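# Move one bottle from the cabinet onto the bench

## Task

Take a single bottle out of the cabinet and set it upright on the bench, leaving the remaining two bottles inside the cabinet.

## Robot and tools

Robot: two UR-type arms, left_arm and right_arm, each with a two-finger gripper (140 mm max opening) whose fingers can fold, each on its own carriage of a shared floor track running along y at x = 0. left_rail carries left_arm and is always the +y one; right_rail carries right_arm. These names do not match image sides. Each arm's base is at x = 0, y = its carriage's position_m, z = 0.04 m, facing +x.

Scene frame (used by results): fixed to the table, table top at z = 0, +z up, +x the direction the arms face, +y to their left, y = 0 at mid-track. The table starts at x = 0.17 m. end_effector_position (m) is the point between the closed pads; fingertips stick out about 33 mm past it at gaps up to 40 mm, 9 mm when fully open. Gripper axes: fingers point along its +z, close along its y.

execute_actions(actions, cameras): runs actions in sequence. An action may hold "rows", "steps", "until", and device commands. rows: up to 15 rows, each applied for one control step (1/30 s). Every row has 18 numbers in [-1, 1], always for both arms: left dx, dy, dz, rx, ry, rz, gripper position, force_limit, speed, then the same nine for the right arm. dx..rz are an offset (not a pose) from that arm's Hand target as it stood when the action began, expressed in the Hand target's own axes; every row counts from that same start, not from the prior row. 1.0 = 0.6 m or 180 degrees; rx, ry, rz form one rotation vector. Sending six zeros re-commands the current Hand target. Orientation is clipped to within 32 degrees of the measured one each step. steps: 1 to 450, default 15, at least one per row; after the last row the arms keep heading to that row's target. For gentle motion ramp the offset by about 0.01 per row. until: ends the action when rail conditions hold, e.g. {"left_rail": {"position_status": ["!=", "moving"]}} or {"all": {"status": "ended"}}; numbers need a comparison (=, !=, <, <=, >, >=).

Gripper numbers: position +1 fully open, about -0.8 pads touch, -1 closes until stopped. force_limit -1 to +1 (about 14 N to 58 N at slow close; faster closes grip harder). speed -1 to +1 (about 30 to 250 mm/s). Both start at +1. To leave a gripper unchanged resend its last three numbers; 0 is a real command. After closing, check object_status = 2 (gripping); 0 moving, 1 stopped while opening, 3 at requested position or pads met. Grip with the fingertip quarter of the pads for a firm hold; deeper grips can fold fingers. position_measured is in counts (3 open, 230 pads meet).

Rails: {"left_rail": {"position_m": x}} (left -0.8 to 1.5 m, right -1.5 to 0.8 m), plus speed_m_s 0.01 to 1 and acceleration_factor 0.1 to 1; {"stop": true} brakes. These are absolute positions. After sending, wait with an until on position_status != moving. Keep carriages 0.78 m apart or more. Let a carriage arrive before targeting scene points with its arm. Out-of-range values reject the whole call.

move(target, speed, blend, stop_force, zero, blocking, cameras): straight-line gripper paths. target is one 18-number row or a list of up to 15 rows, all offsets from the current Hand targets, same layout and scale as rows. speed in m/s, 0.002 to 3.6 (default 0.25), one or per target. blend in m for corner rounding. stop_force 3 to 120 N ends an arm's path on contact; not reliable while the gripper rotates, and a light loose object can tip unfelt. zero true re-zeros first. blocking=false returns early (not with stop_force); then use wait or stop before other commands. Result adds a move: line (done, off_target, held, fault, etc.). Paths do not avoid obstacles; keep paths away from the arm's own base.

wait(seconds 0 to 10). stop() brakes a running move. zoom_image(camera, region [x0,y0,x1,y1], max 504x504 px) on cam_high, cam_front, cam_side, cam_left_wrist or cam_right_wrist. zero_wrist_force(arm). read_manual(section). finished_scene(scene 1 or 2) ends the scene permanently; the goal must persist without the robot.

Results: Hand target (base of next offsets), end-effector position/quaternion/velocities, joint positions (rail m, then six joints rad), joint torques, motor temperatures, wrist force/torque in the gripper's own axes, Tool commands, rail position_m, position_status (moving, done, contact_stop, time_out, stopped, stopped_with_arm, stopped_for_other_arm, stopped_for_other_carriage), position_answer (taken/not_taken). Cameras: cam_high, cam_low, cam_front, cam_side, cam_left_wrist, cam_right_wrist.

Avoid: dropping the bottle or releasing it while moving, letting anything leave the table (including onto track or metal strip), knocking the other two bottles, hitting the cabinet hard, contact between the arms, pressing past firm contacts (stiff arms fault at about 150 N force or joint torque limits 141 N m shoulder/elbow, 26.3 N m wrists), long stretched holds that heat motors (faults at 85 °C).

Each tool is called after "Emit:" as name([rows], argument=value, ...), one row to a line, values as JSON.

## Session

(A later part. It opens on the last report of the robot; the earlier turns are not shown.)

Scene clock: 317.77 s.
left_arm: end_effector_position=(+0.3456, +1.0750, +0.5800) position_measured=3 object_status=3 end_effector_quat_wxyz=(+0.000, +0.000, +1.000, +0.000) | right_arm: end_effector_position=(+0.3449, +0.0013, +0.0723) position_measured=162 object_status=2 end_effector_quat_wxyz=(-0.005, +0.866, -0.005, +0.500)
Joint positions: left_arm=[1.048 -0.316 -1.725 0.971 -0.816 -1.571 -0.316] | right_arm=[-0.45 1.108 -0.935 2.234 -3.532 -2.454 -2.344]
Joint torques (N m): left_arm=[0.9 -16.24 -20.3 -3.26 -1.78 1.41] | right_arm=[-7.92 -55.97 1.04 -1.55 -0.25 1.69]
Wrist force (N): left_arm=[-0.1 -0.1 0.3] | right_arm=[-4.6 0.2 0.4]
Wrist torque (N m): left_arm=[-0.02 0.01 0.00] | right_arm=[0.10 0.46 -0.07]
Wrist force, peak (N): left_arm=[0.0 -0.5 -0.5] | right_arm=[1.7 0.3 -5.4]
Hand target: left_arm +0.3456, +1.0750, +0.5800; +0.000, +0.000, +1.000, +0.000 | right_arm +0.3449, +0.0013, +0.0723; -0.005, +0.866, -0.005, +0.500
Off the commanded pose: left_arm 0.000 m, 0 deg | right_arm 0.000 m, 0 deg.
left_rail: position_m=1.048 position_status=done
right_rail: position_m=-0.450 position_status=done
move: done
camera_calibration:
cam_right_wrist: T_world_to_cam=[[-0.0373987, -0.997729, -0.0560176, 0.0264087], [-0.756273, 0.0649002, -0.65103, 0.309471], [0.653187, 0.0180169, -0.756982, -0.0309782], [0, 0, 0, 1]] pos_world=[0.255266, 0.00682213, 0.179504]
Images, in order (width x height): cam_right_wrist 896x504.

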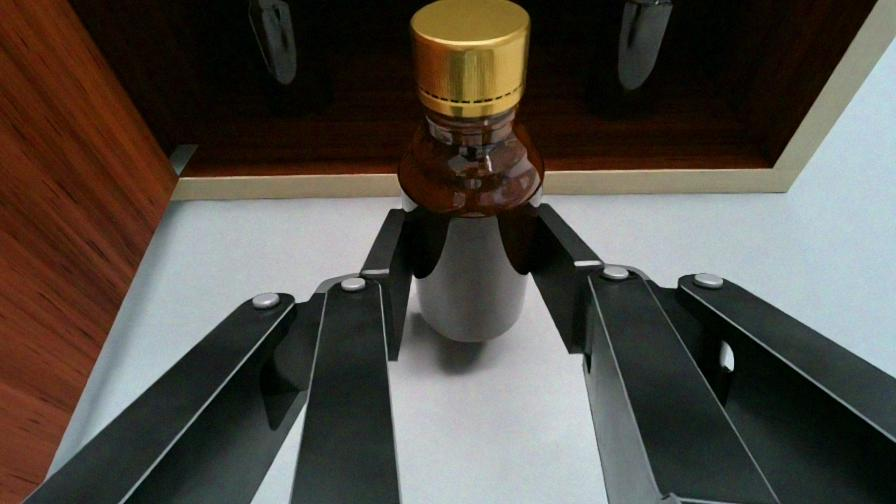

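Emit:
execute_actions([
  {"right_rail":{"position_m":-0.8,"speed_m_s":0.25,"acceleration_factor":0.3},"left_rail":{"position_m":0.5,"speed_m_s":0.5,"acceleration_factor":0.5},"steps":240,"until":{"all":{"status":"ended"}}},
])

Emit:
move(target=[0,0,0,0,0,0,1,1,1,-0.0245,0,0.0142,0,0,0,-1,-0.4,-1], speed=0.08)

Emit:
move(target=[0,0,0,0,0,0,1,1,1,-0.0188,0,0.0108,0,0,0,-1,-0.4,-1], speed=0.015, stop_force=3.5, cameras=["cam_right_wrist","cam_side"])

Scene clock: 327.97 s.
left_arm: end_effector_position=(+0.3456, +0.5272, +0.5800) position_measured=3 object_status=3 end_effector_quat_wxyz=(+0.000, +0.000, +1.000, +0.000) | right_arm: end_effector_position=(+0.3449, -0.3487, +0.0723) position_measured=162 object_status=2 end_effector_quat_wxyz=(-0.005, +0.866, -0.005, +0.500)
Joint positions: left_arm=[0.5 -0.316 -1.725 0.971 -0.816 -1.571 -0.316] | right_arm=[-0.8 1.108 -0.935 2.234 -3.531 -2.454 -2.344]
Joint torques (N m): left_arm=[0.77 -16 -20.14 -3.27 -0.87 1.22] | right_arm=[3.26 -53.04 -10.84 -2.21 -3.29 1.58]
Wrist force (N): left_arm=[-0.1 -0.2 -0.3] | right_arm=[-4.5 0.3 0.2]
Wrist torque (N m): left_arm=[-0.04 0.01 0.00] | right_arm=[0.12 0.45 -0.07]
Wrist force, peak (N): left_arm=[-0.2 -1.3 -0.1] | right_arm=[-5.2 0.1 -0.1]
Hand target: left_arm +0.3456, +0.5272, +0.5800; +0.000, +0.000, +1.000, +0.000 | right_arm +0.3449, -0.3487, +0.0723; -0.005, +0.866, -0.005, +0.500
Tool commands: left_gripper/position=+1.0 left_gripper/force_limit=+1.0 left_gripper/speed=+1.0 right_gripper/position=-1.0 right_gripper/force_limit=-0.4 right_gripper/speed=-1.0
Off the commanded pose: left_arm 0.000 m, 0 deg | right_arm 0.000 m, 0 deg.
left_rail: position_m=0.500 speed_m_s=0.50 position_status=done
right_rail: position_m=-0.800 speed_m_s=0.25 position_status=done

Scene clock: 328.83 s.
left_arm: end_effector_position=(+0.3456, +0.5272, +0.5800) position_measured=3 object_status=3 end_effector_quat_wxyz=(+0.000, +0.000, +1.000, +0.000) | right_arm: end_effector_position=(+0.3449, -0.3484, +0.0554) position_measured=162 object_status=2 end_effector_quat_wxyz=(-0.005, +0.866, -0.005, +0.500)
Joint positions: left_arm=[0.5 -0.316 -1.725 0.971 -0.816 -1.571 -0.316] | right_arm=[-0.8 1.108 -0.886 2.228 -3.574 -2.454 -2.344]
Joint torques (N m): left_arm=[-0.11 -15.76 -20.49 -3.33 -0.26 1.24] | right_arm=[7.79 -26.96 -22.28 -5.48 -3.61 -1.09]
Wrist force (N): left_arm=[0.2 0.1 -0.2] | right_arm=[-4.8 0.0 0.4]
Wrist torque (N m): left_arm=[0.02 -0.04 0.00] | right_arm=[0.05 0.51 -0.14]
Wrist force, peak (N): left_arm=[0.2 -0.4 -0.2] | right_arm=[-5.4 -0.1 0.2]
Hand target: left_arm +0.3456, +0.5272, +0.5800; +0.000, +0.000, +1.000, +0.000 | right_arm +0.3449, -0.3484, +0.0553; -0.005, +0.866, -0.005, +0.500
Off the commanded pose: left_arm 0.000 m, 0 deg | right_arm 0.000 m, 0 deg.
left_rail: position_m=0.500 speed_m_s=0.50 position_status=done
right_rail: position_m=-0.800 speed_m_s=0.25 position_status=done
move: done

Scene clock: 330.47 s.
left_arm: end_effector_position=(+0.3456, +0.5272, +0.5800) position_measured=3 object_status=3 end_effector_quat_wxyz=(+0.000, +0.000, +1.000, +0.000) | right_arm: end_effector_position=(+0.3448, -0.3483, +0.0475) position_measured=162 object_status=2 end_effector_quat_wxyz=(-0.005, +0.866, -0.005, +0.500)
Joint positions: left_arm=[0.5 -0.316 -1.725 0.971 -0.816 -1.571 -0.316] | right_arm=[-0.8 1.108 -0.864 2.224 -3.593 -2.454 -2.344]
Joint torques (N m): left_arm=[0.15 -15.52 -20.43 -3.14 0.86 1.21] | right_arm=[-2.52 -55.87 2.68 -1.87 -2.41 0.45]
Wrist force (N): left_arm=[0.3 -0.4 -0.1] | right_arm=[-4.5 0.4 0.4]
Wrist torque (N m): left_arm=[-0.08 -0.06 0.00] | right_arm=[0.12 0.48 -0.15]
Wrist force, peak (N): left_arm=[0.1 -0.4 -0.4] | right_arm=[6.1 -0.4 -8.5]
Hand target: left_arm +0.3456, +0.5272, +0.5800; +0.000, +0.000, +1.000, +0.000 | right_arm +0.3448, -0.3483, +0.0475; -0.005, +0.866, -0.005, +0.500 (not the last commanded pose)
Off the commanded pose: left_arm 0.000 m, 0 deg | right_arm 0.005 m, 0 deg.
left_rail: position_m=0.500 speed_m_s=0.50 position_status=done
right_rail: position_m=-0.800 speed_m_s=0.25 position_status=done
move: contact (right_arm)
camera_calibration:
cam_right_wrist: T_world_to_cam=[[-0.0374085, -0.997729, -0.0560137, -0.323788], [-0.756364, 0.0649025, -0.650923, 0.315946], [0.65308, 0.0180167, -0.757074, -0.0433454], [0, 0, 0, 1]] pos_world=[0.255166, -0.342778, 0.154704]
Images, in order (width x height): cam_side 896x504, cam_right_wrist 896x504.

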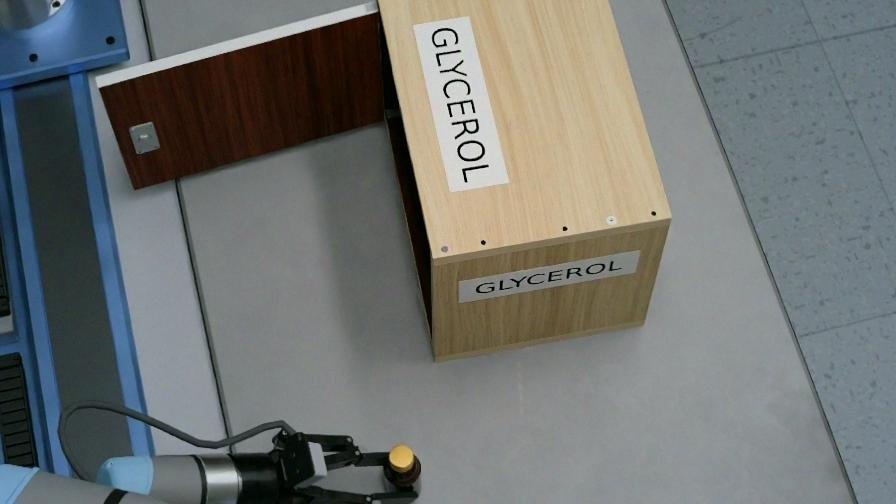

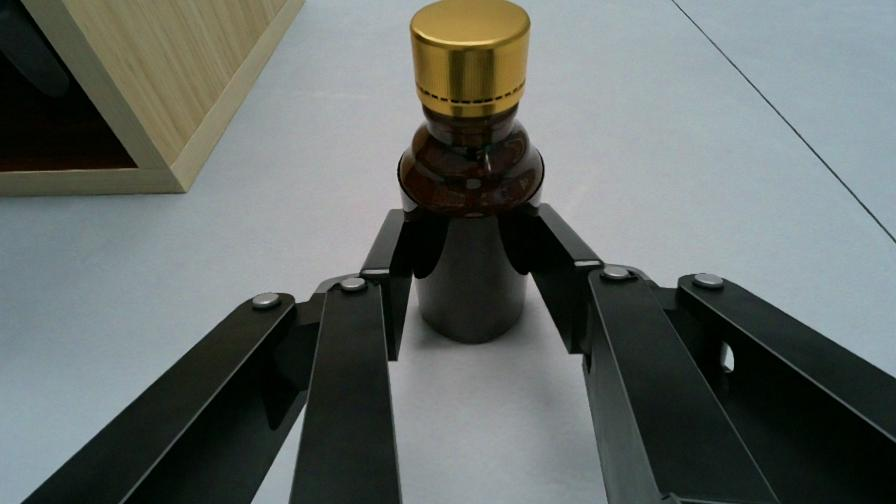

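Emit:
execute_actions([
  {"rows":[[0,0,0,0,0,0,-1,-1,-0.3,0,0,0,0,0,0,0.1,-0.4,-1]],"steps":60},
])

Emit:
move([
  [0.1277,-0.3787,0.3,0,0,0.4722,-1,-1,-0.3,0,0,-0.25,0,0,0,0.1,-0.4,-1],
  [0.1277,-0.3787,0.592,0,0,0.4722,-1,-1,-0.3,0,0,-0.25,0,0,0,0.1,-0.4,-1],
], speed=0.25, blend=[0.03,0], cameras=["cam_side","cam_front","cam_left_wrist"])

Scene clock: 364.70 s.
left_arm: end_effector_position=(+0.3456, +0.5272, +0.5800) position_measured=232 object_status=3 end_effector_quat_wxyz=(+0.000, +0.000, +1.000, +0.000) | right_arm: end_effector_position=(+0.3448, -0.3483, +0.0476) position_measured=117 object_status=3 end_effector_quat_wxyz=(-0.005, +0.866, -0.005, +0.500)
Joint positions: left_arm=[0.5 -0.316 -1.725 0.971 -0.816 -1.571 -0.316] | right_arm=[-0.8 1.108 -0.864 2.224 -3.593 -2.454 -2.344]
Joint torques (N m): left_arm=[0.83 -15.28 -21.92 -3.27 1.67 1.14] | right_arm=[-7.5 -42.61 2.02 -5.09 0.19 -0.86]
Wrist force (N): left_arm=[0.1 -0.4 -0.4] | right_arm=[-2.0 0.4 -1.1]
Wrist torque (N m): left_arm=[-0.08 -0.02 0.00] | right_arm=[0.16 0.44 -0.14]
Wrist force, peak (N): left_arm=[-0.1 -0.5 -0.7] | right_arm=[-4.9 0.6 0.0]
Hand target: left_arm +0.3456, +0.5272, +0.5800; +0.000, +0.000, +1.000, +0.000 | right_arm +0.3448, -0.3483, +0.0475; -0.005, +0.866, -0.005, +0.500
Off the commanded pose: left_arm 0.000 m, 0 deg | right_arm 0.000 m, 0 deg.
left_rail: position_m=0.500 speed_m_s=0.50 position_status=done
right_rail: position_m=-0.800 speed_m_s=0.25 position_status=done

Scene clock: 369.03 s.
left_arm: end_effector_position=(+0.2690, +0.3000, +0.2248) position_measured=232 object_status=3 end_effector_quat_wxyz=(+0.000, +0.676, +0.737, +0.000) | right_arm: end_effector_position=(+0.2150, -0.3490, +0.1227) position_measured=117 object_status=3 end_effector_quat_wxyz=(-0.005, +0.866, -0.005, +0.500)
Joint positions: left_arm=[0.5 -1.048 -2.011 2.141 -1.701 -1.571 0.435] | right_arm=[-0.8 1.392 -1.19 2.284 -2.971 -2.589 -1.909]
Joint torques (N m): left_arm=[9.18 2.96 -18.76 -4 1.55 1.59] | right_arm=[7.44 -46.76 -25.83 -0.96 -3.32 1.54]
Wrist force (N): left_arm=[0.3 0.1 0.2] | right_arm=[-2.0 0.6 -1.1]
Wrist torque (N m): left_arm=[-0.01 -0.14 -0.05] | right_arm=[0.19 0.44 -0.23]
Wrist force, peak (N): left_arm=[0.5 -0.3 2.2] | right_arm=[-2.4 0.5 -1.4]
Hand target: left_arm +0.2690, +0.3000, +0.2248; +0.000, +0.676, +0.737, +0.000 | right_arm +0.2150, -0.3490, +0.1227; -0.005, +0.866, -0.005, +0.500
Off the commanded pose: left_arm 0.000 m, 0 deg | right_arm 0.000 m, 0 deg.
left_rail: position_m=0.500 speed_m_s=0.50 position_status=done
right_rail: position_m=-0.800 speed_m_s=0.25 position_status=done
move: done
camera_calibration:
cam_left_wrist: T_world_to_cam=[[0.995189, 0.0921401, 0.0332935, -0.301511], [0.0758378, -0.939656, 0.333609, 0.182826], [0.0620233, -0.329479, -0.942123, 0.436355], [0, 0, 0, 1]] pos_world=[0.259131, 0.343345, 0.360146]
Images, in order (width x height): cam_front 896x504, cam_side 896x504, cam_left_wrist 896x504.

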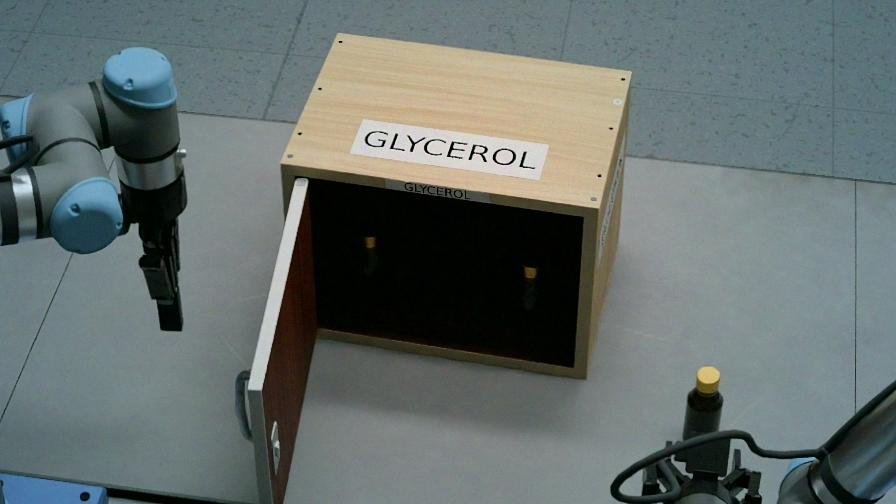

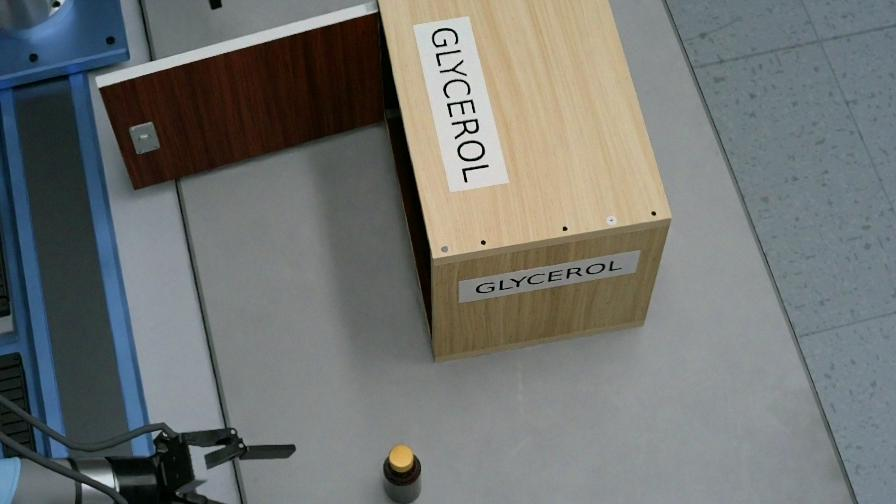

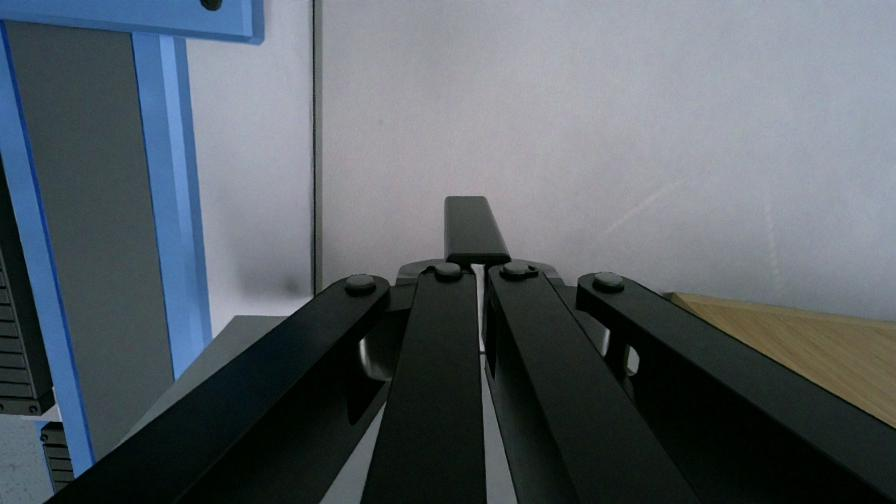

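Emit:
move([
  [-0.2213,-0.0123,0,0,0,-0.0278,-1,-1,-0.3,0,0,0,0,0,0,0.1,-0.4,-1],
  [-0.33,0.0075,0,0,0,-0.1389,-1,-1,-0.3,0,0,0,0,0,0,0.1,-0.4,-1],
  [-0.4255,0.0632,0,0,0,-0.25,-1,-1,-0.3,0,0,0,0,0,0,0.1,-0.4,-1],
  [-0.496,0.1477,0,0,0,-0.3611,-1,-1,-0.3,0,0,0,0,0,0,0.1,-0.4,-1],
  [-0.5277,0.2247,0,0,0,-0.4444,-1,-1,-0.3,0,0,0,0,0,0,0.1,-0.4,-1],
], speed=0.13, blend=0.01, cameras=["cam_front","cam_left_wrist"])

Scene clock: 389.67 s.
left_arm: end_effector_position=(+0.4309, -0.0036, +0.2248) position_measured=232 object_status=3 end_effector_quat_wxyz=(+0.000, +0.044, +0.999, +0.000) | right_arm: end_effector_position=(+0.2150, -0.3490, +0.1227) position_measured=117 object_status=3 end_effector_quat_wxyz=(-0.005, +0.866, -0.005, +0.500)
Joint positions: left_arm=[0.5 -1.066 -1.18 1.332 -1.723 -1.571 -0.978] | right_arm=[-0.8 1.392 -1.19 2.284 -2.971 -2.589 -1.909]
Joint torques (N m): left_arm=[9.89 -38.36 -34.78 -1.94 2.22 -1.42] | right_arm=[7.41 -48.07 -26.58 -1.21 -3.44 1.57]
Wrist force (N): left_arm=[4.2 0.4 0.4] | right_arm=[-2.2 0.5 -1.2]
Wrist torque (N m): left_arm=[-0.20 -0.43 0.07] | right_arm=[0.16 0.49 -0.24]
Wrist force, peak (N): left_arm=[10.8 0.6 -2.8] | right_arm=[-2.5 0.5 -1.3]
Hand target: left_arm +0.4309, -0.0036, +0.2248; +0.000, +0.044, +0.999, +0.000 | right_arm +0.2150, -0.3490, +0.1227; -0.005, +0.866, -0.005, +0.500
Off the commanded pose: left_arm 0.000 m, 0 deg | right_arm 0.000 m, 0 deg.
left_rail: position_m=0.500 speed_m_s=0.50 position_status=done
right_rail: position_m=-0.800 speed_m_s=0.25 position_status=done
move: done
camera_calibration:
cam_left_wrist: T_world_to_cam=[[0.0823541, 0.996049, 0.0332405, -0.0380775], [0.938535, -0.0887313, 0.333586, -0.48341], [0.335217, 0.00372526, -0.942134, 0.20976], [0, 0, 0, 1]] pos_world=[0.386518, -0.00574795, 0.360146]
Images, in order (width x height): cam_front 896x504, cam_left_wrist 896x504.

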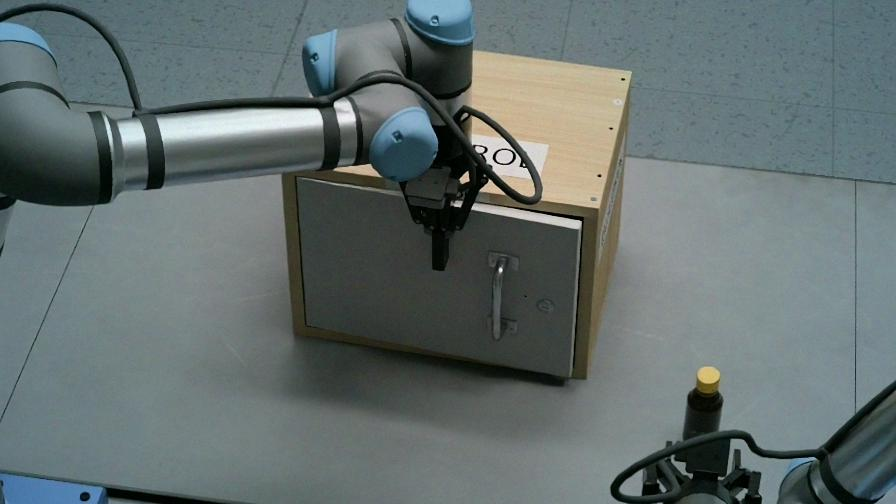

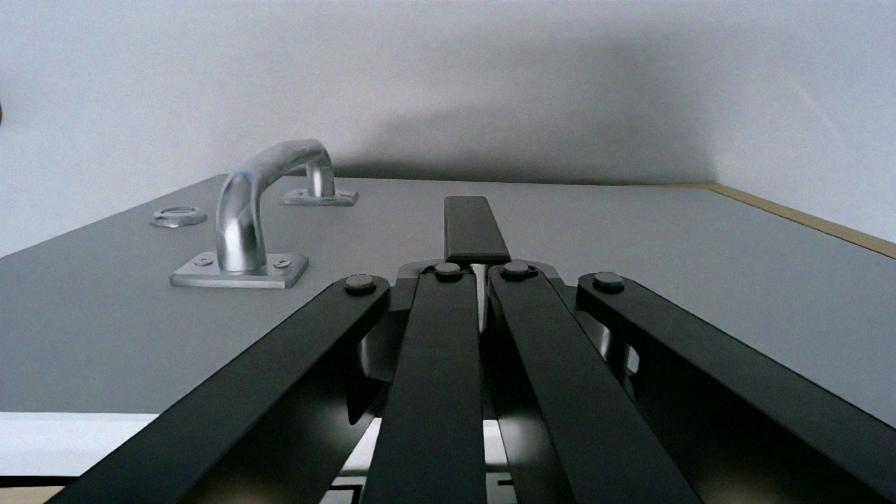

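Emit:
move(target=[-0.058,0.003,0,0,0,0,-1,-1,-0.3,0,0,0,0,0,0,0.1,-0.4,-1], speed=0.03, stop_force=25)

Emit:
move(target=[0.12,0,0,0,0,0,-1,-1,-0.3,0,0,0,0,0,0,0.1,-0.4,-1], speed=0.15, cameras=["cam_front","cam_side"])

Emit:
zoom_image(camera="cam_front", region=[280, 160, 630, 390])

Scene clock: 401.23 s.
left_arm: end_effector_position=(+0.4657, -0.0049, +0.2248) position_measured=232 object_status=3 end_effector_quat_wxyz=(+0.000, +0.044, +0.999, +0.000) | right_arm: end_effector_position=(+0.2150, -0.3490, +0.1227) position_measured=117 object_status=3 end_effector_quat_wxyz=(-0.005, +0.866, -0.005, +0.500)
Joint positions: left_arm=[0.5 -1.021 -1.12 1.246 -1.697 -1.571 -0.934] | right_arm=[-0.8 1.392 -1.19 2.284 -2.971 -2.589 -1.909]
Joint torques (N m): left_arm=[15.52 -36.57 -37.58 -3.42 1.28 1.94] | right_arm=[8.18 -46.29 -26.88 -0.99 -3.31 1.43]
Wrist force (N): left_arm=[20.9 -0.7 -3.0] | right_arm=[-2.0 0.6 -0.9]
Wrist torque (N m): left_arm=[-0.30 -1.62 -0.46] | right_arm=[0.18 0.45 -0.23]
Wrist force, peak (N): left_arm=[30.5 -1.8 -3.9] | right_arm=[-2.5 0.4 -1.1]
Hand target: left_arm +0.4657, -0.0049, +0.2248; +0.000, +0.044, +0.999, +0.000 | right_arm +0.2150, -0.3490, +0.1227; -0.005, +0.866, -0.005, +0.500
Off the commanded pose: left_arm 0.000 m, 0 deg | right_arm 0.000 m, 0 deg.
left_rail: position_m=0.500 speed_m_s=0.50 position_status=done
right_rail: position_m=-0.800 speed_m_s=0.25 position_status=done
move: done

Scene clock: 402.23 s.
left_arm: end_effector_position=(+0.3941, +0.0014, +0.2248) position_measured=232 object_status=3 end_effector_quat_wxyz=(+0.000, +0.044, +0.999, +0.000) | right_arm: end_effector_position=(+0.2150, -0.3490, +0.1227) position_measured=117 object_status=3 end_effector_quat_wxyz=(-0.005, +0.866, -0.005, +0.500)
Joint positions: left_arm=[0.5 -1.113 -1.246 1.424 -1.748 -1.571 -1.026] | right_arm=[-0.8 1.392 -1.19 2.284 -2.971 -2.589 -1.909]
Joint torques (N m): left_arm=[-8.65 -52.63 -20.19 -4.09 1.88 -1.14] | right_arm=[8.9 -45.96 -26.78 -1.12 -3.14 1.35]
Wrist force (N): left_arm=[-0.3 -1.2 -0.9] | right_arm=[-2.2 0.7 -1.3]
Wrist torque (N m): left_arm=[-0.26 0.00 -0.01] | right_arm=[0.20 0.49 -0.23]
Wrist force, peak (N): left_arm=[21.3 -0.4 -2.9] | right_arm=[-2.5 0.7 -1.2]
Hand target: left_arm +0.3940, +0.0014, +0.2248; +0.000, +0.044, +0.999, +0.000 | right_arm +0.2150, -0.3490, +0.1227; -0.005, +0.866, -0.005, +0.500
Off the commanded pose: left_arm 0.000 m, 0 deg | right_arm 0.000 m, 0 deg.
left_rail: position_m=0.500 speed_m_s=0.50 position_status=done
right_rail: position_m=-0.800 speed_m_s=0.25 position_status=done
move: done
Images, in order (width x height): cam_front 896x504, cam_side 896x504.

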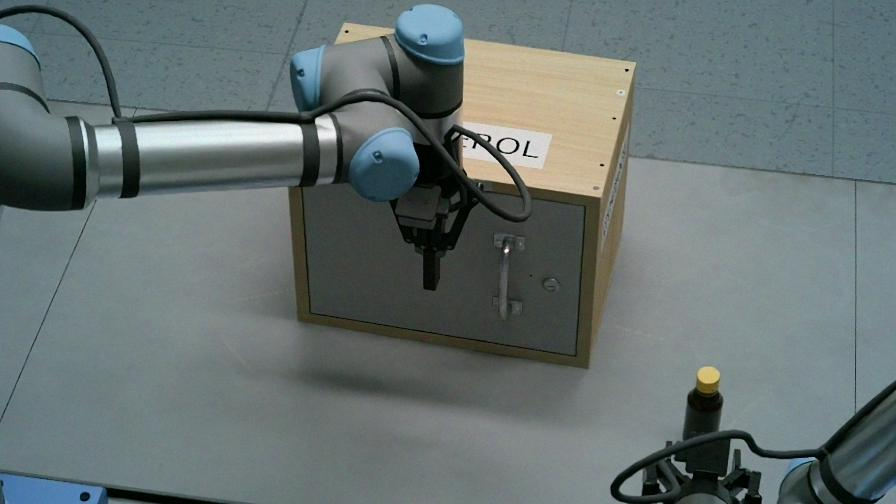

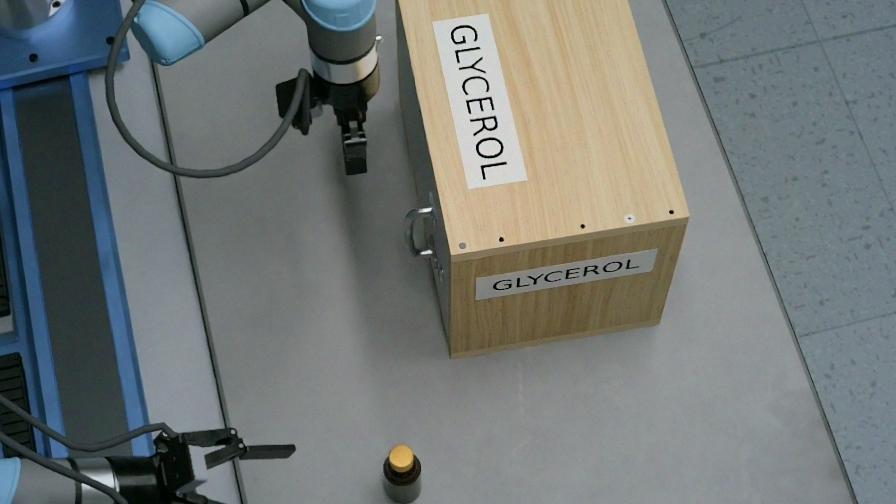

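Scaled by 1.440.

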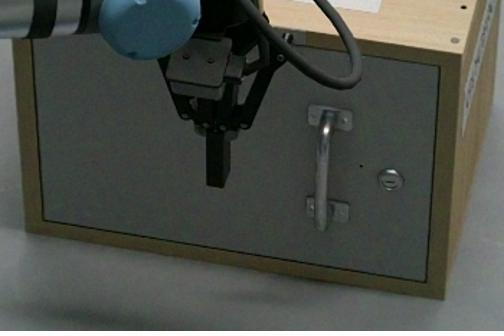

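Emit:
finished_scene(scene=1)

The scene is finished: the task was done.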